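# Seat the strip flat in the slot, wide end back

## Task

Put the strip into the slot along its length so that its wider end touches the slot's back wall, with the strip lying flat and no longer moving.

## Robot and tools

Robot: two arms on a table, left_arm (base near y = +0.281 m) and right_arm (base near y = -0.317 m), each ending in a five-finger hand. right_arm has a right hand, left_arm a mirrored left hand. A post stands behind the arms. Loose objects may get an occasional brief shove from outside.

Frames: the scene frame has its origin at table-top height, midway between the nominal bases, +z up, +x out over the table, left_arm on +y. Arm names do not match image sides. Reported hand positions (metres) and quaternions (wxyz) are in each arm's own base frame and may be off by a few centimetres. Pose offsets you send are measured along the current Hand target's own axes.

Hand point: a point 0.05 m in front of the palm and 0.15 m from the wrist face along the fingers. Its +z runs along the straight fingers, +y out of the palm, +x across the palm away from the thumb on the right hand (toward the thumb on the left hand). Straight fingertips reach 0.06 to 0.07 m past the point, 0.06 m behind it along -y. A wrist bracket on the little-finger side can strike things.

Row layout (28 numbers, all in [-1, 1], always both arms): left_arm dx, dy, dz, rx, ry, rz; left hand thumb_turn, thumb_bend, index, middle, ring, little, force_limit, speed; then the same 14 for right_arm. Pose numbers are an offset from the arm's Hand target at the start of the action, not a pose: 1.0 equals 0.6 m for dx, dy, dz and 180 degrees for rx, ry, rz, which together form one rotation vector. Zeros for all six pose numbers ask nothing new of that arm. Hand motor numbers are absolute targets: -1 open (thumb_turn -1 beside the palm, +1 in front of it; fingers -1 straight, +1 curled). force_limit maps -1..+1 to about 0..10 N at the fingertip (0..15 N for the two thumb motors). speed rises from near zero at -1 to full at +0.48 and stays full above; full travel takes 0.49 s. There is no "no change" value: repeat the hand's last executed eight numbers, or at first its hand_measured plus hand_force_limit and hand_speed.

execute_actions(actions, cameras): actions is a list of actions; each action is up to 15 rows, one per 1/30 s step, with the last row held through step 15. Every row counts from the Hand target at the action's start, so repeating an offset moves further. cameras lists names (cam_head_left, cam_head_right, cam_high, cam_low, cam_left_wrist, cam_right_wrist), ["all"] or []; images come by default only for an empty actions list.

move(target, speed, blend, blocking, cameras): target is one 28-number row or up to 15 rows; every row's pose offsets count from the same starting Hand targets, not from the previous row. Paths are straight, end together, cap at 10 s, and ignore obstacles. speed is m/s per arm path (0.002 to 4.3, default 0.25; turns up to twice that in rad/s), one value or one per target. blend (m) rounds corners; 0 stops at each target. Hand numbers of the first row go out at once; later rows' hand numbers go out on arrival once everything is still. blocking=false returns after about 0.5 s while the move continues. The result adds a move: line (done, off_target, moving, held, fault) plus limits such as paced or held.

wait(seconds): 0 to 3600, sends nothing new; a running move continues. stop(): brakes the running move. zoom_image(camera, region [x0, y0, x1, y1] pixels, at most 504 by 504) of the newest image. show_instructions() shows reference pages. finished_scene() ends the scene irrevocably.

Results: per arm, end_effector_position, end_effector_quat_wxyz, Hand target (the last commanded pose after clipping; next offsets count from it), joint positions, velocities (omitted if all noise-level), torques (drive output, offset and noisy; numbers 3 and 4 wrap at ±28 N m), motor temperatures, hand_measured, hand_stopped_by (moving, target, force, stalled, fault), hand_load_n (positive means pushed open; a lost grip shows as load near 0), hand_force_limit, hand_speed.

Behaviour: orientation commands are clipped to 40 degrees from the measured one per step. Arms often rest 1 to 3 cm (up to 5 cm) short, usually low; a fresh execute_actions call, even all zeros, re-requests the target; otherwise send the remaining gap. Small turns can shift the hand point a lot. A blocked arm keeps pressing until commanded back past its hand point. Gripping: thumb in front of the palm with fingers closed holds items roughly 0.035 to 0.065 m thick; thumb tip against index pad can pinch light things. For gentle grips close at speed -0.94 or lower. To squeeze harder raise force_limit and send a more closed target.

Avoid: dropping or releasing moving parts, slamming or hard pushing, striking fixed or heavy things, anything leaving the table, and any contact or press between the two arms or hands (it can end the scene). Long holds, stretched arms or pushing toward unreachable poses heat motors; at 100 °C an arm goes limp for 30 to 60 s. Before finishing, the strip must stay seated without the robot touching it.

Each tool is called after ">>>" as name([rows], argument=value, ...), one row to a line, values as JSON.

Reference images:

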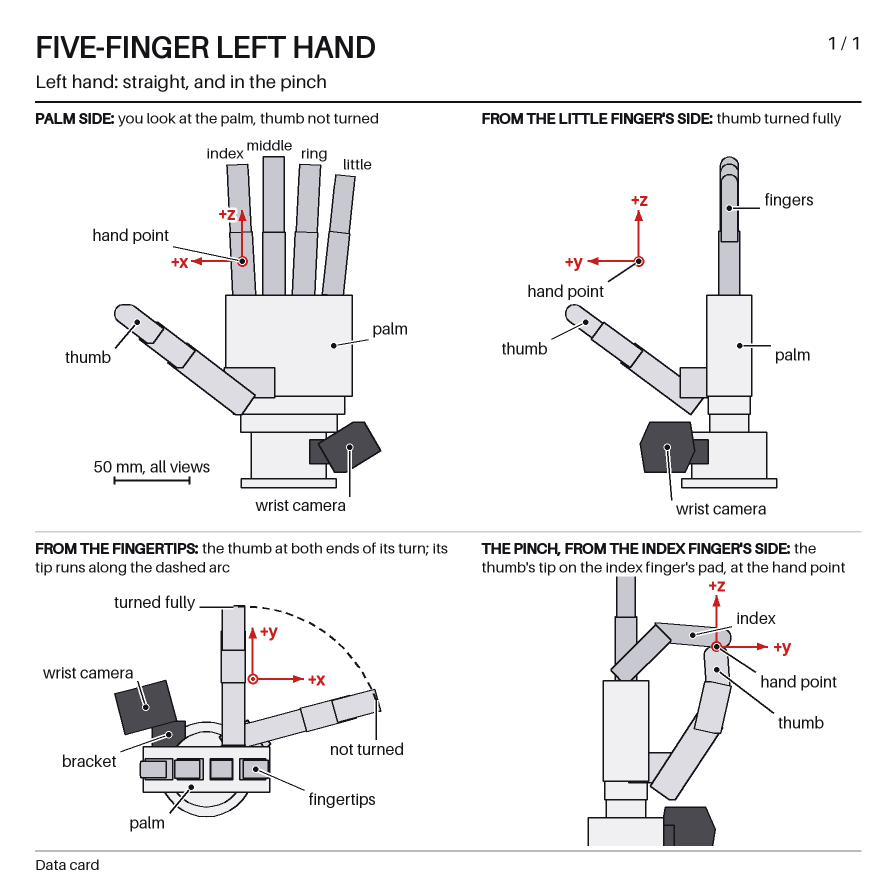

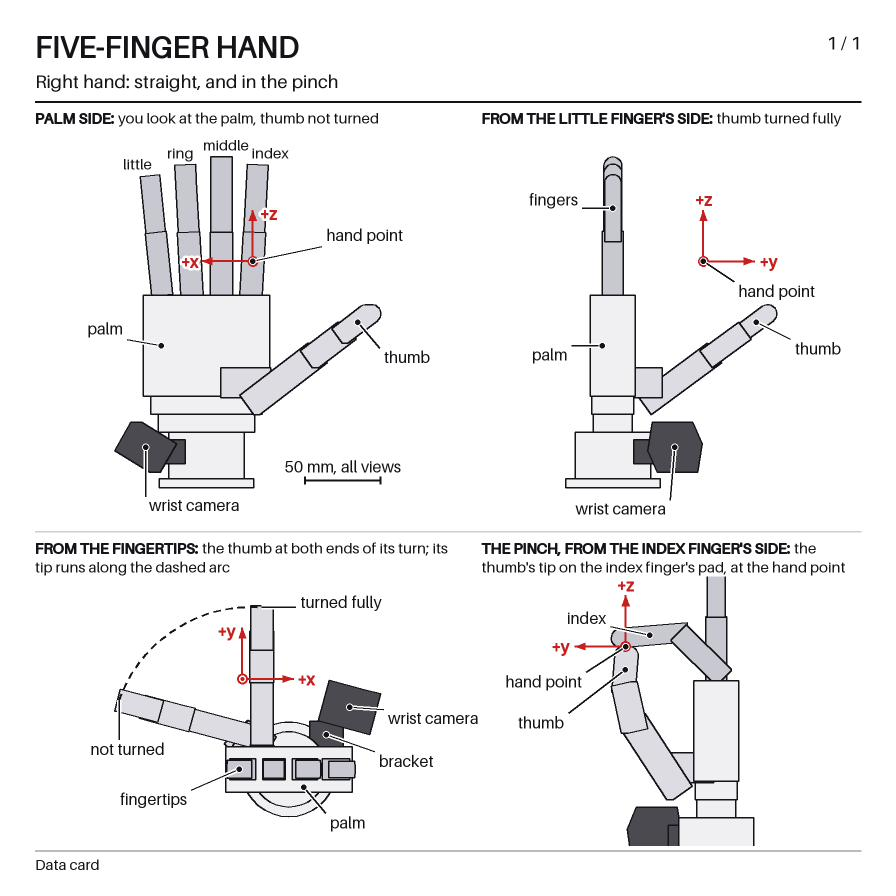

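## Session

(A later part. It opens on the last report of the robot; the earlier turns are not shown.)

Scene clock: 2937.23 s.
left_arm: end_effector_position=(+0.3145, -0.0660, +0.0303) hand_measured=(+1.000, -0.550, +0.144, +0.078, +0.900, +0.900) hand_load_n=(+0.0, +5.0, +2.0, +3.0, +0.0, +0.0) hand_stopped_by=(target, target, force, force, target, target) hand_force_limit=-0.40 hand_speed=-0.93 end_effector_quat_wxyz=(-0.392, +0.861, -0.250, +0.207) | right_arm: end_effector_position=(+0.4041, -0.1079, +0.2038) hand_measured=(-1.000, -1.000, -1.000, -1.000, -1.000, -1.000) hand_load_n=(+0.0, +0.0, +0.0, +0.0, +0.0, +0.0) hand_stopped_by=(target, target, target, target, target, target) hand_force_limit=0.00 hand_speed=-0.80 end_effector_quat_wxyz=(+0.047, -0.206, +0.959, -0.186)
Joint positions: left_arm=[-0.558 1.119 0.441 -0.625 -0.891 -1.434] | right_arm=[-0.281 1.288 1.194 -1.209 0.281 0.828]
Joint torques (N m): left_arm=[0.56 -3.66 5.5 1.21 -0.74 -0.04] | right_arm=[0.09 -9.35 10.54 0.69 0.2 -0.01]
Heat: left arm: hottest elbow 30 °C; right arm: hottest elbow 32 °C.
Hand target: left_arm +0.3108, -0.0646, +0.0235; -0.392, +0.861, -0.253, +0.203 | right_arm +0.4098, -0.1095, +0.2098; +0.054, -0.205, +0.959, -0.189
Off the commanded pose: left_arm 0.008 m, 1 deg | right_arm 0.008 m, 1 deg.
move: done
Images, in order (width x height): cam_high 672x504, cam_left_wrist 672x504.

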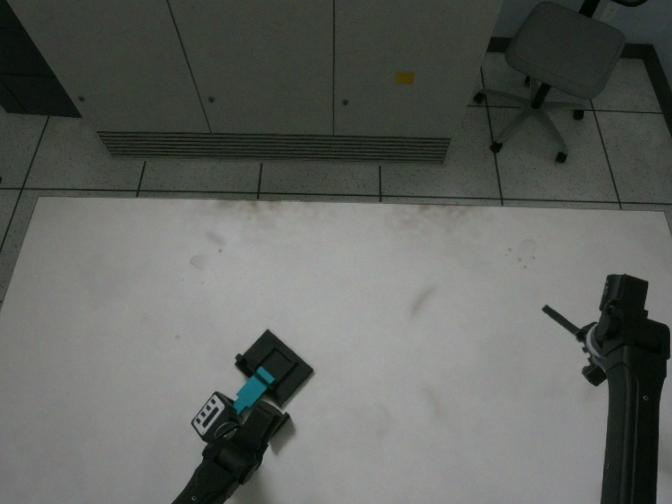

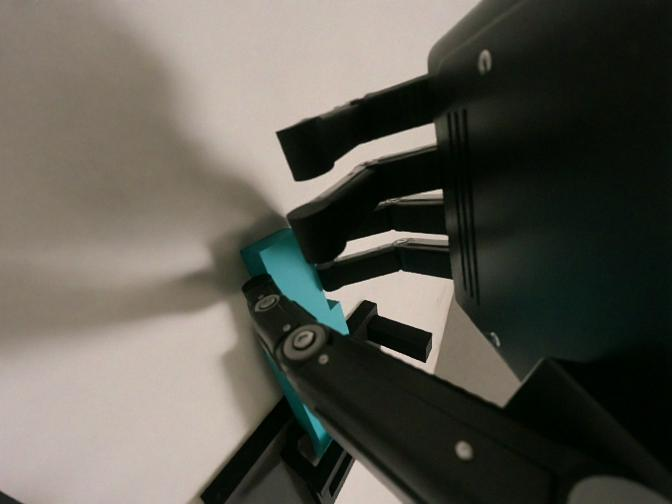

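>>> move([
  [0,0,0,0,0,0,1,-0.55,0.22,0.14,0.9,0.9,-0.1,-0.93,0,0,0,0,0,0,-1,-1,-1,-1,-1,-1,0,-0.8],
  [0.0162,-0.0142,-0.0107,0,-0.00855,0.01094,1,-0.55,0.22,0.14,0.9,0.9,-0.1,-0.93,0,0,0,0,0,0,-1,-1,-1,-1,-1,-1,0,-0.8],
], speed=0.03, cameras=["cam_left_wrist","cam_high","cam_low"])

>>> zoom_image(camera="cam_high", region=[220, 325, 320, 415])

>>> zoom_image(camera="cam_low", region=[450, 275, 560, 355])

Scene clock: 2967.87 s.
left_arm: end_effector_position=(+0.3096, -0.0622, +0.0298) hand_measured=(+1.000, -0.552, +0.162, +0.088, +0.900, +0.900) hand_load_n=(+0.0, +8.5, +4.0, +2.5, +0.0, +0.0) hand_stopped_by=(target, target, force, force, target, target) hand_force_limit=-0.10 hand_speed=-0.93 end_effector_quat_wxyz=(-0.400, +0.859, -0.261, +0.184) | right_arm: end_effector_position=(+0.4041, -0.1079, +0.2038) hand_measured=(-1.000, -1.000, -1.000, -1.000, -1.000, -1.000) hand_load_n=(+0.0, +0.0, +0.0, +0.0, +0.0, +0.0) hand_stopped_by=(target, target, target, target, target, target) hand_force_limit=0.00 hand_speed=-0.80 end_effector_quat_wxyz=(+0.047, -0.206, +0.959, -0.186)
Joint positions: left_arm=[-0.558 1.132 0.462 -0.687 -0.894 -1.436] | right_arm=[-0.281 1.288 1.194 -1.209 0.281 0.828]
Joint torques (N m): left_arm=[0.21 -3.31 8.51 -0.01 -0.77 -0.06] | right_arm=[0.15 -9.41 10.55 0.69 0.2 -0.01]
Heat: left arm: hottest elbow 30 °C; right arm: hottest elbow 32 °C.
Hand target: left_arm +0.3173, -0.0693, +0.0355; -0.399, +0.859, -0.262, +0.185 | right_arm +0.4098, -0.1095, +0.2098; +0.054, -0.205, +0.959, -0.189
Off the commanded pose: left_arm 0.012 m, 0 deg | right_arm 0.008 m, 1 deg.
move: off_target (left_arm)
Images, in order (width x height): cam_high 672x504, cam_low 672x504, cam_left_wrist 672x504.

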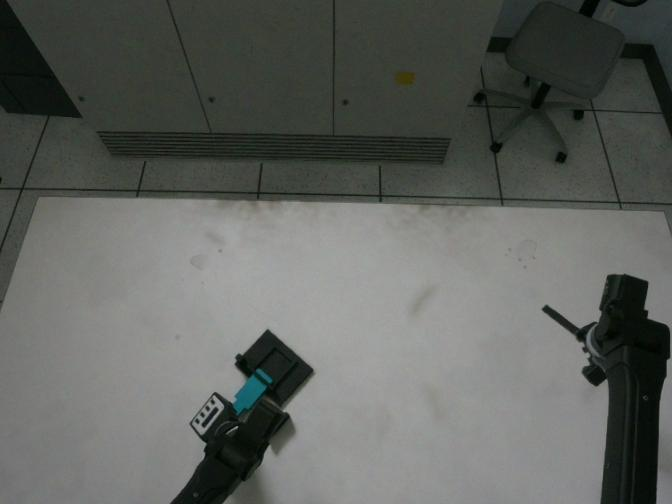

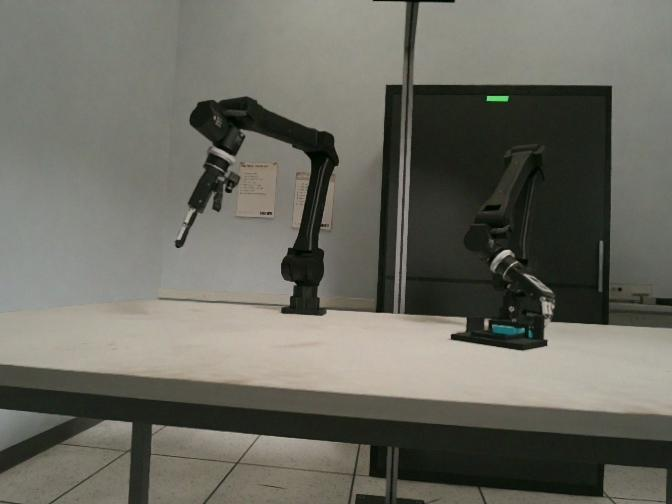

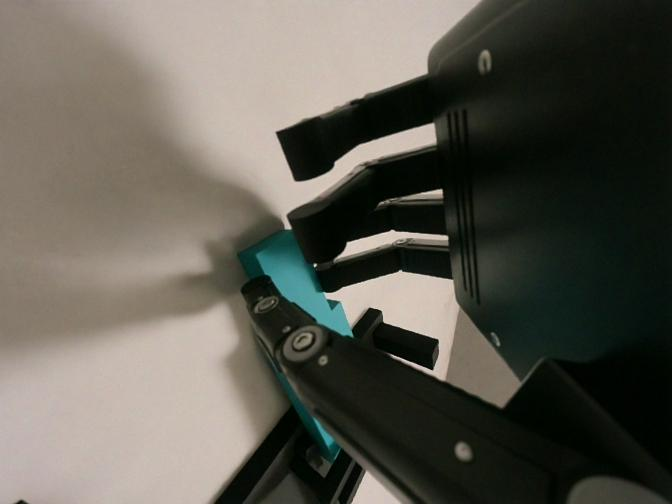

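Scaled by 5.040 from the camera's image (finer frame: 960x720).

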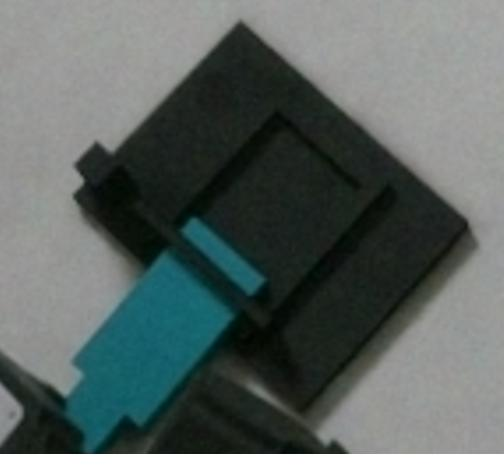

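Scaled by 4.582 from the camera's image (finer frame: 960x720).

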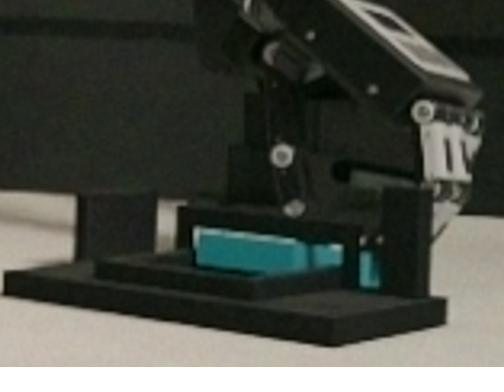

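>>> move([
  [0.0184,-0.0118,-0.0089,0,0,0,1,-0.55,0.22,0.14,0.9,0.9,-0.1,-0.93,0,0,0,0,0,0,-1,-1,-1,-1,-1,-1,0,-0.8],
], speed=0.03, cameras=["cam_left_wrist","cam_high","cam_low"])

>>> zoom_image(camera="cam_high", region=[220, 325, 320, 415])

>>> zoom_image(camera="cam_low", region=[450, 275, 560, 355])

Scene clock: 2987.73 s.
left_arm: end_effector_position=(+0.3094, -0.0621, +0.0319) hand_measured=(+1.000, -0.550, +0.162, +0.088, +0.900, +0.900) hand_load_n=(+0.0, +1.5, +0.0, +1.5, +0.0, +0.0) hand_stopped_by=(target, target, force, force, target, target) hand_force_limit=-0.10 hand_speed=-0.93 end_effector_quat_wxyz=(-0.404, +0.858, -0.268, +0.171) | right_arm: end_effector_position=(+0.4041, -0.1079, +0.2038) hand_measured=(-1.000, -1.000, -1.000, -1.000, -1.000, -1.000) hand_load_n=(+0.0, +0.0, +0.0, +0.0, +0.0, +0.0) hand_stopped_by=(target, target, target, target, target, target) hand_force_limit=0.00 hand_speed=-0.80 end_effector_quat_wxyz=(+0.047, -0.206, +0.959, -0.186)
Joint positions: left_arm=[-0.558 1.145 0.484 -0.728 -0.894 -1.436] | right_arm=[-0.281 1.288 1.194 -1.209 0.281 0.828]
Joint torques (N m): left_arm=[-0.03 -3.9 9.62 0.27 -0.79 -0.11] | right_arm=[0.15 -9.41 10.51 0.69 0.2 -0.02]
Heat: left arm: hottest elbow 32 °C; right arm: hottest elbow 32 °C.
Hand target: left_arm +0.3255, -0.0752, +0.0457; -0.399, +0.859, -0.262, +0.185 | right_arm +0.4098, -0.1095, +0.2098; +0.054, -0.205, +0.959, -0.189
Off the commanded pose: left_arm 0.025 m, 2 deg | right_arm 0.008 m, 1 deg.
move: off_target (left_arm)
Images, in order (width x height): cam_high 672x504, cam_low 672x504, cam_left_wrist 672x504.

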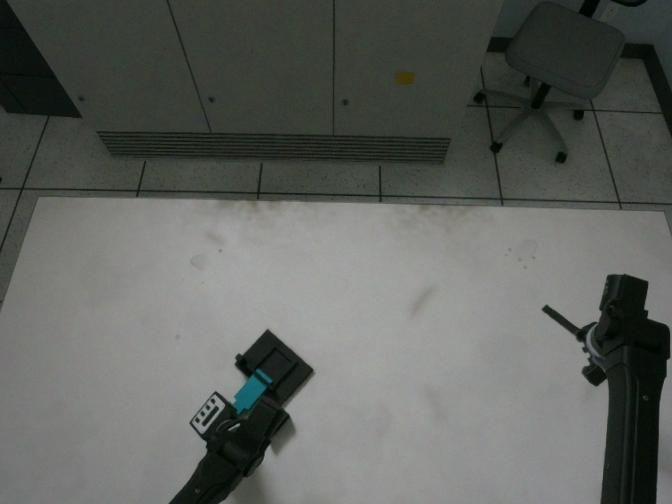

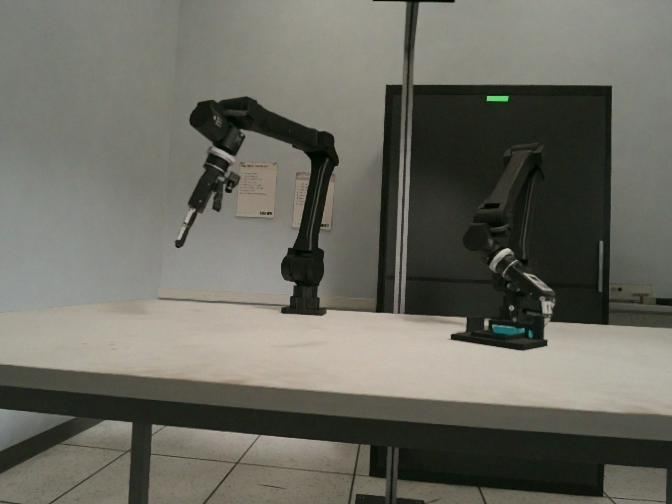

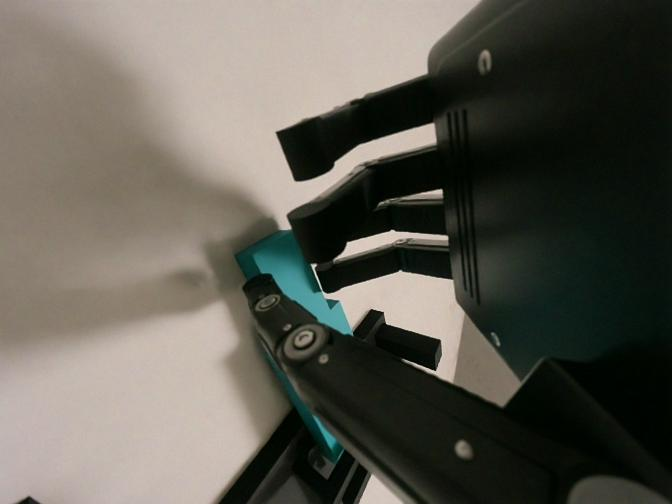

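Scaled by 5.040 from the camera's image (finer frame: 960x720).

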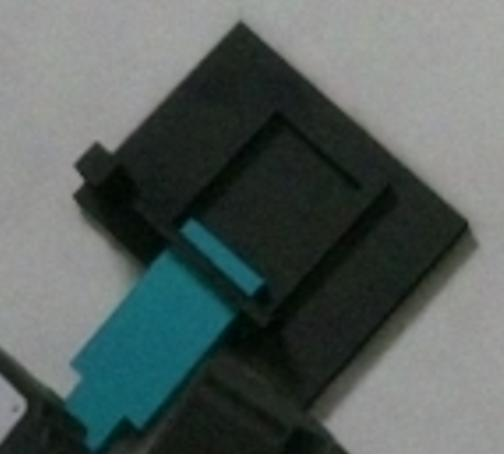

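Scaled by 4.582 from the camera's image (finer frame: 960x720).

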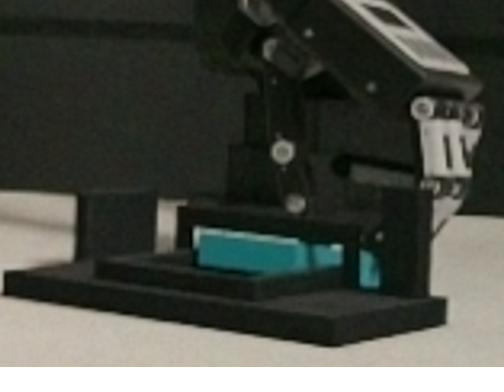

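>>> move([
  [0,0,0,0,0,0,1,-0.54,0.26,0.17,0.9,0.9,0.0,-0.93,0,0,0,0,0,0,-1,-1,-1,-1,-1,-1,0,-0.8],
], cameras=["cam_left_wrist","cam_high","cam_low"])

>>> zoom_image(camera="cam_left_wrist", region=[160, 190, 400, 400])

Scene clock: 3006.17 s.
left_arm: end_effector_position=(+0.3094, -0.0621, +0.0322) hand_measured=(+1.000, -0.542, +0.260, +0.106, +0.900, +0.900) hand_load_n=(+0.0, +3.0, +0.0, +3.5, +0.0, +0.0) hand_stopped_by=(target, target, target, force, target, target) hand_force_limit=0.00 hand_speed=-0.93 end_effector_quat_wxyz=(-0.404, +0.858, -0.268, +0.170) | right_arm: end_effector_position=(+0.4041, -0.1079, +0.2038) hand_measured=(-1.000, -1.000, -1.000, -1.000, -1.000, -1.000) hand_load_n=(+0.0, +0.0, +0.0, +0.0, +0.0, +0.0) hand_stopped_by=(target, target, target, target, target, target) hand_force_limit=0.00 hand_speed=-0.80 end_effector_quat_wxyz=(+0.047, -0.206, +0.959, -0.186)
Joint positions: left_arm=[-0.558 1.145 0.485 -0.729 -0.894 -1.436] | right_arm=[-0.281 1.288 1.194 -1.209 0.281 0.828]
Joint torques (N m): left_arm=[-0.03 -3.9 9.52 0.27 -0.79 -0.11] | right_arm=[0.03 -9.35 10.56 0.68 0.2 -0.01]
Heat: left arm: hottest elbow 34 °C; right arm: hottest elbow 32 °C.
Hand target: left_arm +0.3253, -0.0751, +0.0456; -0.399, +0.859, -0.262, +0.185 | right_arm +0.4098, -0.1095, +0.2098; +0.054, -0.205, +0.959, -0.189
Off the commanded pose: left_arm 0.025 m, 2 deg | right_arm 0.008 m, 1 deg.
move: done
Images, in order (width x height): cam_high 672x504, cam_low 672x504, cam_left_wrist 672x504.

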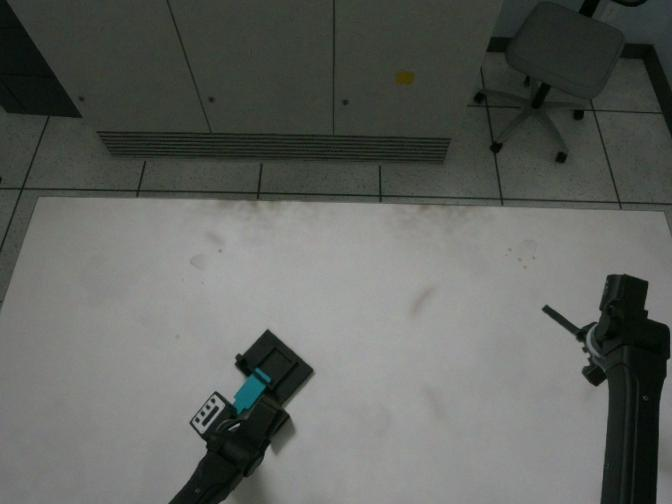

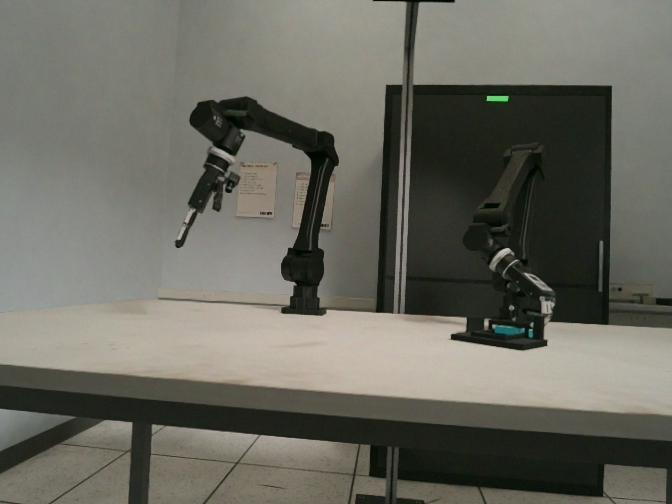

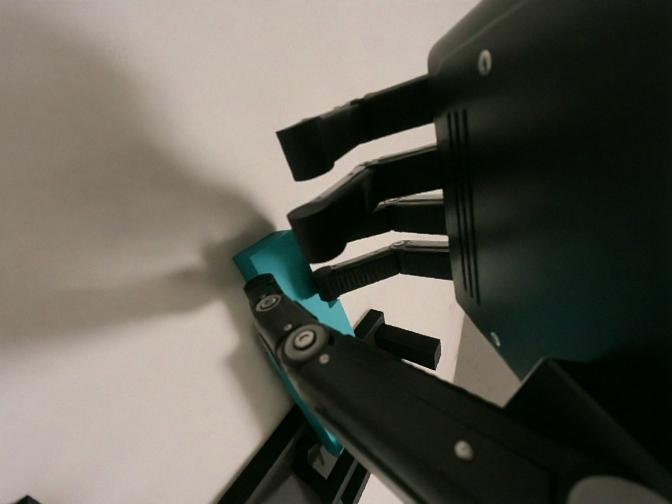

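Scaled by 2.100 from the camera's image (finer frame: 960x720).

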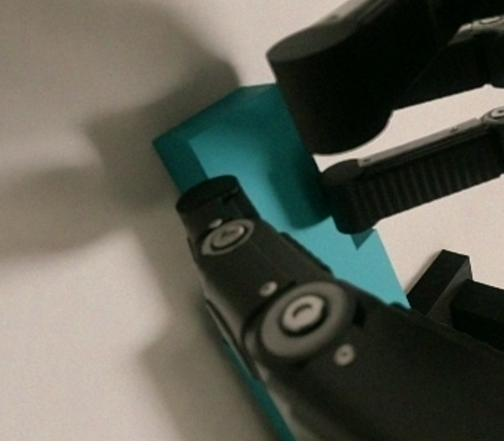

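>>> move([
  [0,0,0,0,0,0,1,-0.54,-0.05,0.106,0.9,0.9,0.0,-0.9,0,0,0,0,0,0,-1,-1,-1,-1,-1,-1,0,-0.8],
  [0,0,0,0,0,0,1,-0.7,-0.1,-0.1,0.9,0.9,0.0,-0.9,0,0,0,0,0,0,-1,-1,-1,-1,-1,-1,0,-0.8],
], cameras=["cam_left_wrist","cam_high","cam_low"])

>>> zoom_image(camera="cam_high", region=[220, 325, 320, 415])

>>> zoom_image(camera="cam_low", region=[450, 275, 560, 355])

Scene clock: 3074.80 s.
left_arm: end_effector_position=(+0.3096, -0.0623, +0.0323) hand_measured=(+1.000, -0.700, -0.100, -0.100, +0.900, +0.900) hand_load_n=(+0.0, +0.0, +0.0, +0.0, +0.5, +0.0) hand_stopped_by=(target, target, target, target, target, target) hand_force_limit=0.00 hand_speed=-0.90 end_effector_quat_wxyz=(-0.404, +0.858, -0.268, +0.171) | right_arm: end_effector_position=(+0.4041, -0.1079, +0.2038) hand_measured=(-1.000, -1.000, -1.000, -1.000, -1.000, -1.000) hand_load_n=(-0.5, +0.0, +0.0, +0.0, +0.0, +0.0) hand_stopped_by=(target, target, target, target, target, target) hand_force_limit=0.00 hand_speed=-0.80 end_effector_quat_wxyz=(+0.047, -0.206, +0.959, -0.186)
Joint positions: left_arm=[-0.558 1.145 0.486 -0.729 -0.894 -1.436] | right_arm=[-0.281 1.288 1.194 -1.209 0.281 0.828]
Joint torques (N m): left_arm=[-0.03 -3.9 9.51 0.27 -0.79 -0.11] | right_arm=[0.03 -9.35 10.56 0.7 0.2 -0.01]
Heat: left arm: hottest elbow 35 °C; right arm: hottest elbow 32 °C.
Hand target: left_arm +0.3253, -0.0752, +0.0456; -0.399, +0.859, -0.262, +0.185 | right_arm +0.4098, -0.1095, +0.2098; +0.054, -0.205, +0.959, -0.189
Off the commanded pose: left_arm 0.024 m, 2 deg | right_arm 0.008 m, 1 deg.
move: done; target 2's new numbers were sent with left_arm's hand 0.025 m and 2 deg from that target
Images, in order (width x height): cam_high 672x504, cam_low 672x504, cam_left_wrist 672x504.

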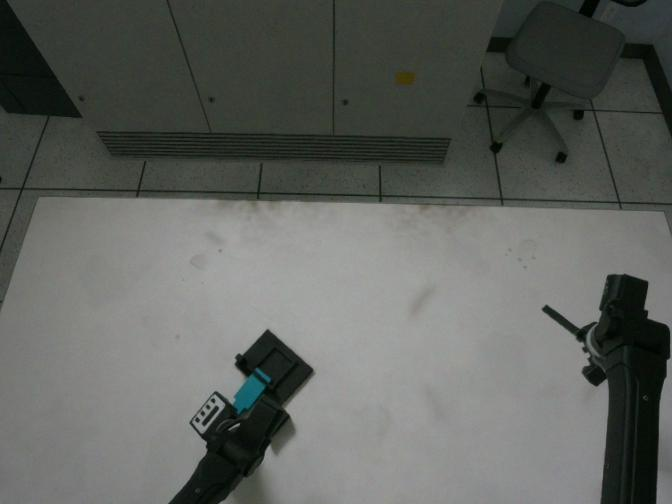

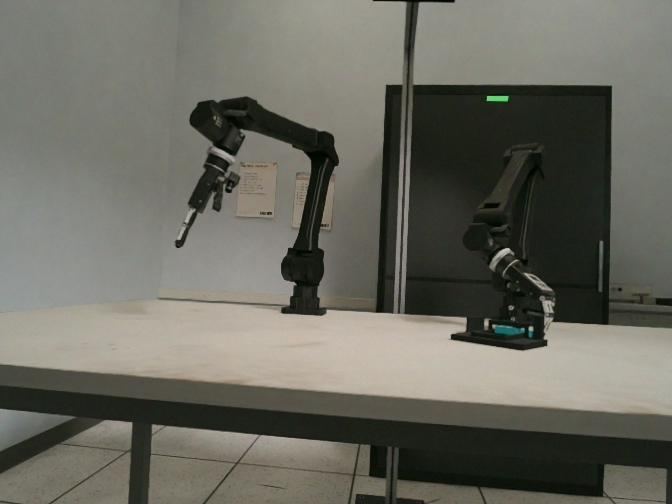

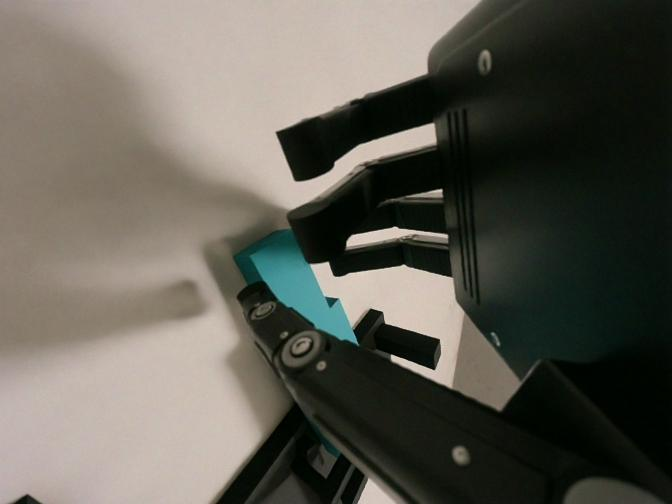

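Scaled by 5.040 from the camera's image (finer frame: 960x720).

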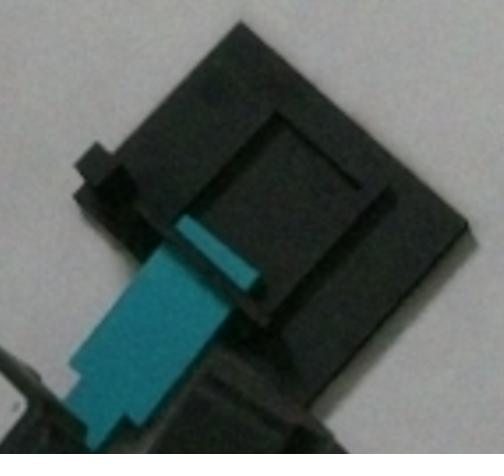

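Scaled by 4.582 from the camera's image (finer frame: 960x720).

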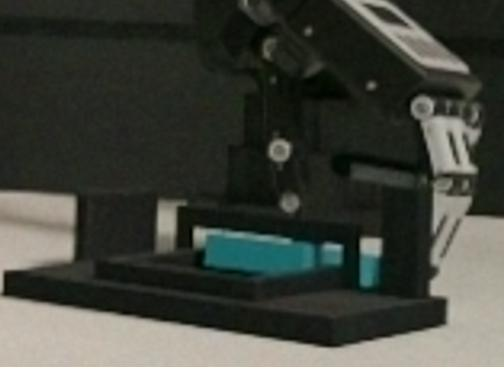

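>>> zoom_image(camera="cam_high", region=[230, 345, 300, 405])

Scaled by 7.200 from the camera's image (finer frame: 960x720).

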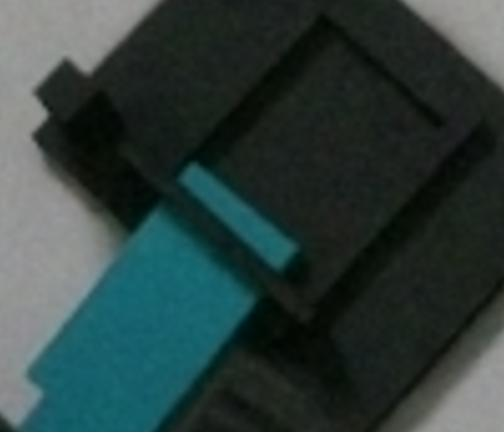

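>>> move([
  [0,0,0,0,0,0,1,-0.52,-0.1,-0.1,0.9,0.9,-0.3,-0.9,0,0,0,0,0,0,-1,-1,-1,-1,-1,-1,0,-0.8],
], cameras=["cam_left_wrist","cam_high","cam_low"])

>>> zoom_image(camera="cam_high", region=[230, 345, 300, 405])

Scene clock: 3109.20 s.
left_arm: end_effector_position=(+0.3096, -0.0623, +0.0323) hand_measured=(+1.000, -0.520, -0.100, -0.100, +0.900, +0.900) hand_load_n=(+0.0, +0.5, +0.0, +0.0, +0.0, +0.0) hand_stopped_by=(target, target, target, target, target, target) hand_force_limit=-0.30 hand_speed=-0.90 end_effector_quat_wxyz=(-0.404, +0.858, -0.268, +0.171) | right_arm: end_effector_position=(+0.4041, -0.1079, +0.2038) hand_measured=(-1.000, -1.000, -1.000, -1.000, -1.000, -1.000) hand_load_n=(+0.0, +0.0, +0.0, +0.0, +0.0, +0.0) hand_stopped_by=(target, target, target, target, target, target) hand_force_limit=0.00 hand_speed=-0.80 end_effector_quat_wxyz=(+0.047, -0.206, +0.959, -0.186)
Joint positions: left_arm=[-0.558 1.145 0.486 -0.729 -0.894 -1.436] | right_arm=[-0.281 1.288 1.194 -1.209 0.281 0.828]
Joint torques (N m): left_arm=[0.03 -3.9 9.48 0.25 -0.8 -0.11] | right_arm=[0.09 -9.35 10.54 0.68 0.2 -0.01]
Heat: left arm: hottest elbow 35 °C; right arm: hottest elbow 32 °C.
Hand target: left_arm +0.3253, -0.0752, +0.0456; -0.399, +0.859, -0.262, +0.185 | right_arm +0.4098, -0.1095, +0.2098; +0.054, -0.205, +0.959, -0.189
Off the commanded pose: left_arm 0.024 m, 2 deg | right_arm 0.008 m, 1 deg.
move: done
Images, in order (width x height): cam_high 672x504, cam_low 672x504, cam_left_wrist 672x504.

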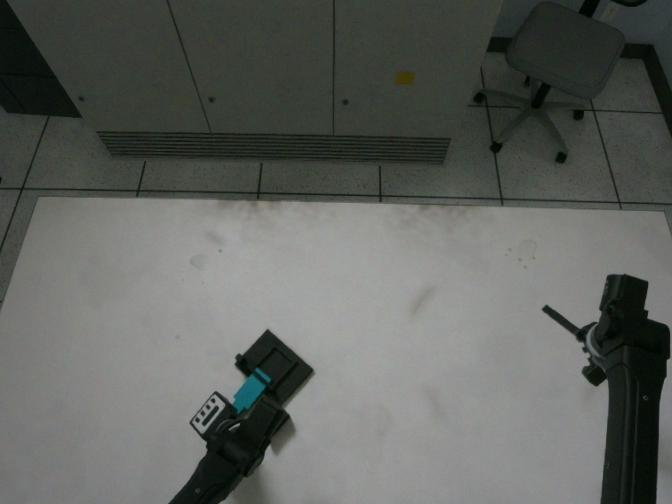

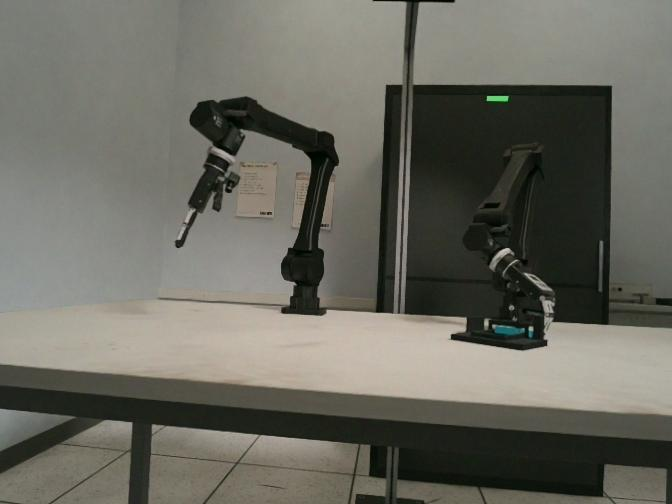

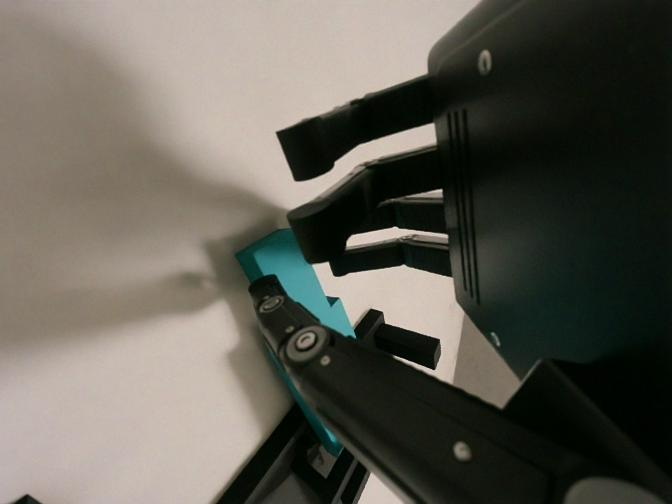

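Scaled by 7.200 from the camera's image (finer frame: 960x720).

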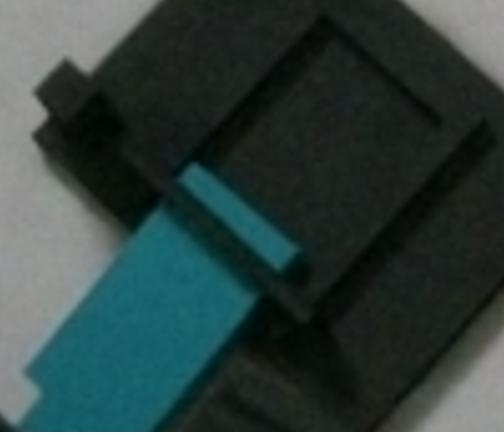

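>>> move([
  [0,0,0,0,0,0,1,-0.47,-0.1,-0.1,0.9,0.9,-0.3,-0.9,0,0,0,0,0,0,-1,-1,-1,-1,-1,-1,0,-0.8],
  [0,0,0,0,0,0,1,-0.75,-0.15,-0.15,0.9,0.9,-0.3,-0.8,0,0,0,0,0,0,-1,-1,-1,-1,-1,-1,0,-0.8],
], cameras=["cam_left_wrist","cam_high","cam_low"])

>>> zoom_image(camera="cam_high", region=[230, 345, 300, 405])

Scene clock: 3120.77 s.
left_arm: end_effector_position=(+0.3096, -0.0623, +0.0323) hand_measured=(+1.000, -0.750, -0.150, -0.150, +0.900, +0.900) hand_load_n=(+0.0, +0.0, +0.0, +0.0, +0.0, +0.0) hand_stopped_by=(target, target, target, target, target, target) hand_force_limit=-0.30 hand_speed=-0.80 end_effector_quat_wxyz=(-0.404, +0.858, -0.268, +0.171) | right_arm: end_effector_position=(+0.4041, -0.1079, +0.2038) hand_measured=(-1.000, -1.000, -1.000, -1.000, -1.000, -1.000) hand_load_n=(-0.5, +0.0, +0.0, +0.0, +0.0, +0.0) hand_stopped_by=(target, target, target, target, target, target) hand_force_limit=0.00 hand_speed=-0.80 end_effector_quat_wxyz=(+0.047, -0.206, +0.959, -0.186)
Joint positions: left_arm=[-0.558 1.145 0.486 -0.729 -0.894 -1.436] | right_arm=[-0.281 1.288 1.194 -1.209 0.281 0.828]
Joint torques (N m): left_arm=[0.03 -3.96 9.5 0.27 -0.79 -0.11] | right_arm=[0.15 -9.47 10.54 0.7 0.21 -0.02]
Heat: left arm: hottest elbow 35 °C; right arm: hottest elbow 32 °C.
Hand target: left_arm +0.3253, -0.0752, +0.0456; -0.399, +0.859, -0.262, +0.185 | right_arm +0.4098, -0.1095, +0.2098; +0.054, -0.205, +0.959, -0.189
Off the commanded pose: left_arm 0.024 m, 2 deg | right_arm 0.008 m, 1 deg.
move: done; target 2's new numbers were sent with left_arm's hand 0.024 m and 2 deg from that target
Images, in order (width x height): cam_high 672x504, cam_low 672x504, cam_left_wrist 672x504.

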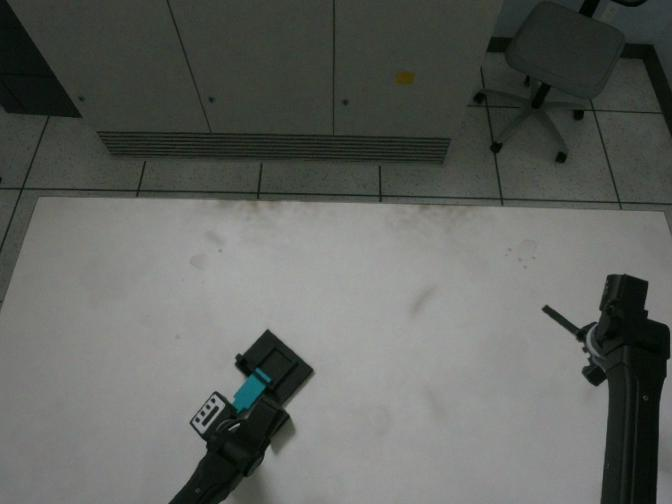

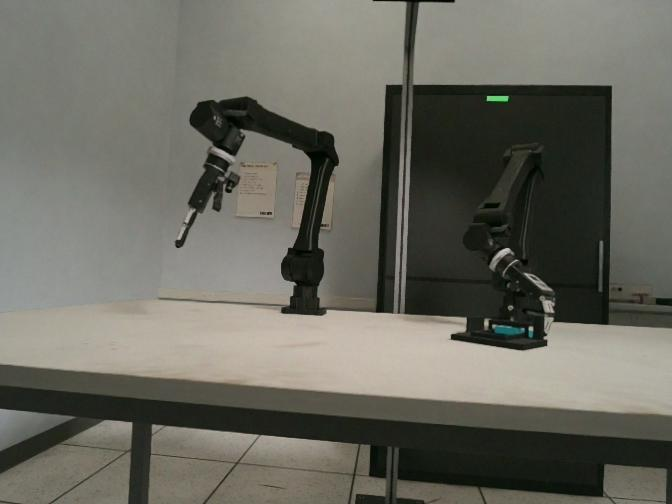

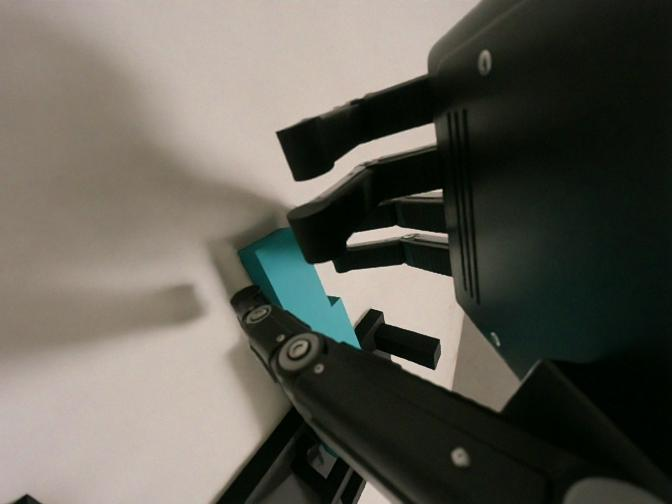

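Scaled by 7.200 from the camera's image (finer frame: 960x720).

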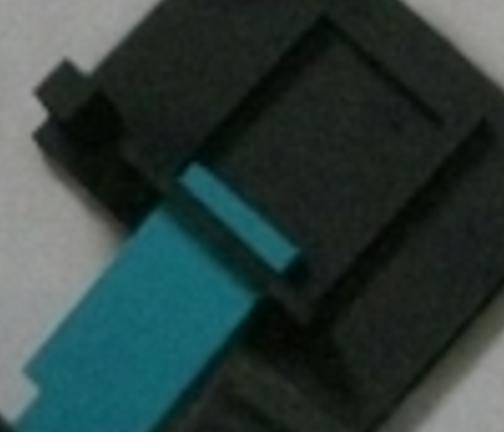

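>>> move([
  [-0.0277,-0.0416,-0.0334,0,0,0,1,-0.75,-0.15,-0.15,0.9,0.9,-0.3,-0.8,0,0,0,0,0,0,-1,-1,-1,-1,-1,-1,0,-0.8],
], speed=0.06, cameras=["cam_left_wrist"])

Scene clock: 3149.77 s.
left_arm: end_effector_position=(+0.2919, -0.0513, +0.0544) hand_measured=(+1.000, -0.750, -0.150, -0.150, +0.900, +0.900) hand_load_n=(+0.0, +0.0, +0.0, +0.0, +0.0, +0.0) hand_stopped_by=(target, target, target, target, target, target) hand_force_limit=-0.30 hand_speed=-0.80 end_effector_quat_wxyz=(-0.405, +0.857, -0.271, +0.164) | right_arm: end_effector_position=(+0.4041, -0.1079, +0.2038) hand_measured=(-1.000, -1.000, -1.000, -1.000, -1.000, -1.000) hand_load_n=(+0.0, +0.0, +0.0, +0.0, +0.0, +0.0) hand_stopped_by=(target, target, target, target, target, target) hand_force_limit=0.00 hand_speed=-0.80 end_effector_quat_wxyz=(+0.047, -0.206, +0.959, -0.186)
Joint positions: left_arm=[-0.558 1.029 0.486 -0.859 -0.894 -1.436] | right_arm=[-0.281 1.288 1.194 -1.209 0.281 0.828]
Joint torques (N m): left_arm=[0.5 -4.13 10.43 0.24 -0.76 -0.01] | right_arm=[0.03 -9.35 10.55 0.66 0.21 -0.02]
Heat: left arm: hottest elbow 35 °C; right arm: hottest elbow 32 °C.
Hand target: left_arm +0.3091, -0.0635, +0.0756; -0.399, +0.859, -0.262, +0.185 | right_arm +0.4098, -0.1095, +0.2098; +0.054, -0.205, +0.959, -0.189
Off the commanded pose: left_arm 0.030 m, 3 deg | right_arm 0.008 m, 1 deg.
move: off_target (left_arm)

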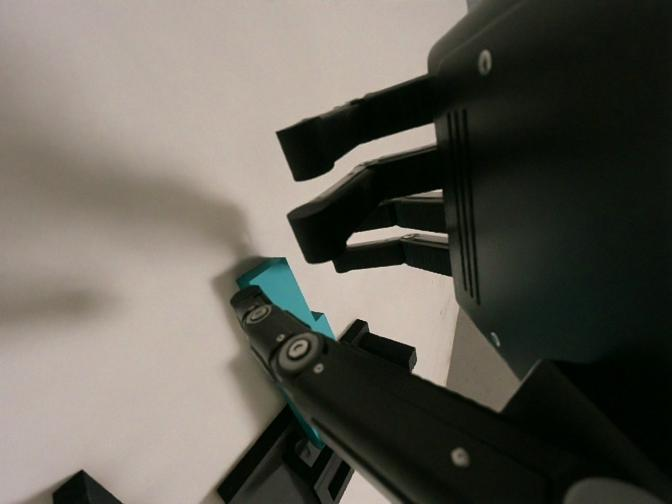

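>>> move([
  [-0.0476,0.0242,-0.0394,0,0,0,1,-0.5,0.0,0.0,0.9,0.9,-0.3,-0.8,0,0,0,0,0,0,-1,-1,-1,-1,-1,-1,0,-0.8],
], speed=0.08, cameras=["cam_left_wrist","cam_high","cam_low"])

Scene clock: 3159.67 s.
left_arm: end_effector_position=(+0.2645, -0.0625, +0.0678) hand_measured=(+1.000, -0.500, +0.000, +0.000, +0.900, +0.900) hand_load_n=(+0.0, +0.0, +0.0, +0.0, +0.0, +0.0) hand_stopped_by=(target, target, target, target, target, target) hand_force_limit=-0.30 hand_speed=-0.80 end_effector_quat_wxyz=(-0.401, +0.858, -0.268, +0.176) | right_arm: end_effector_position=(+0.4041, -0.1079, +0.2038) hand_measured=(-1.000, -1.000, -1.000, -1.000, -1.000, -1.000) hand_load_n=(+0.0, +0.0, +0.0, +0.0, +0.0, +0.0) hand_stopped_by=(target, target, target, target, target, target) hand_force_limit=0.00 hand_speed=-0.80 end_effector_quat_wxyz=(+0.047, -0.206, +0.959, -0.186)
Joint positions: left_arm=[-0.672 0.957 0.486 -1.045 -0.905 -1.612] | right_arm=[-0.281 1.288 1.194 -1.209 0.281 0.828]
Joint torques (N m): left_arm=[-0.03 -2.84 8.31 0.03 -1.02 -0.24] | right_arm=[0.09 -9.35 10.54 0.68 0.2 -0.02]
Heat: left arm: hottest elbow 35 °C; right arm: hottest elbow 32 °C.
Hand target: left_arm +0.2696, -0.0681, +0.0756; -0.399, +0.859, -0.262, +0.185 | right_arm +0.4098, -0.1095, +0.2098; +0.054, -0.205, +0.959, -0.189
Off the commanded pose: left_arm 0.011 m, 1 deg | right_arm 0.008 m, 1 deg.
move: off_target (left_arm)
Images, in order (width x height): cam_high 672x504, cam_low 672x504, cam_left_wrist 672x504.

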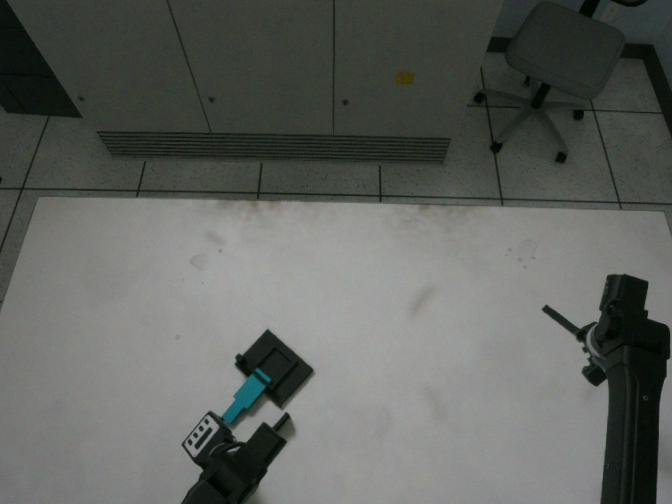

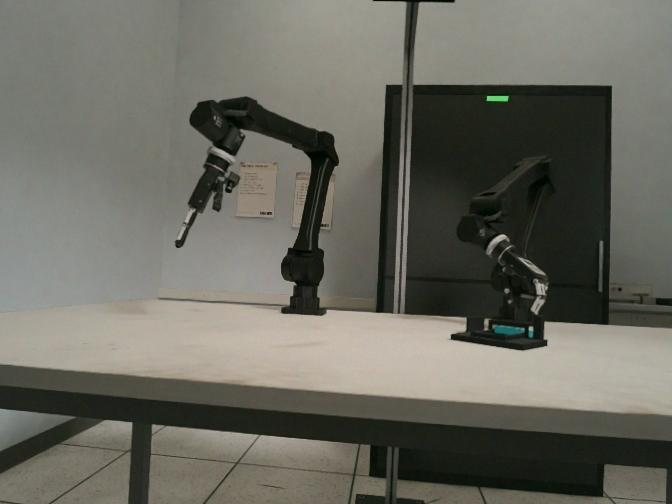

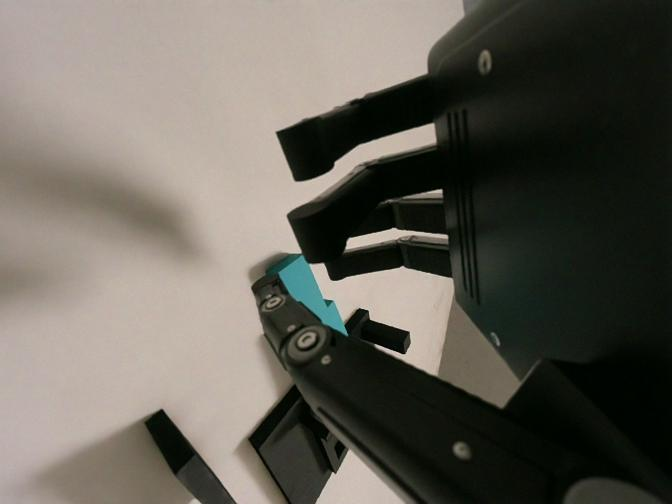

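>>> zoom_image(camera="cam_high", region=[205, 345, 305, 435])

>>> zoom_image(camera="cam_low", region=[450, 285, 560, 355])

Scaled by 5.040 from the camera's image (finer frame: 960x720).

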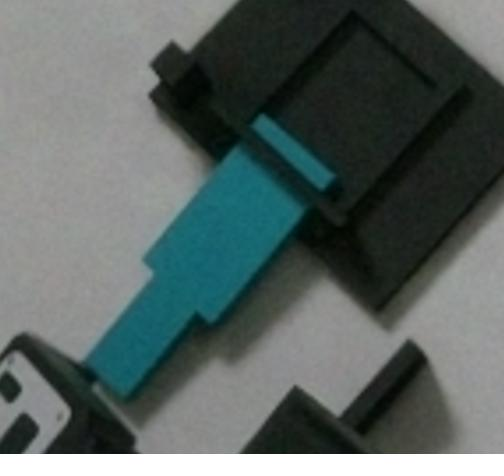

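Scaled by 4.582 from the camera's image (finer frame: 960x720).

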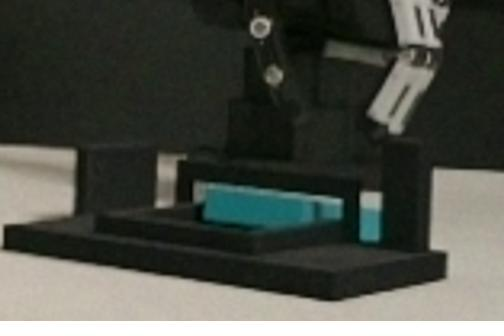

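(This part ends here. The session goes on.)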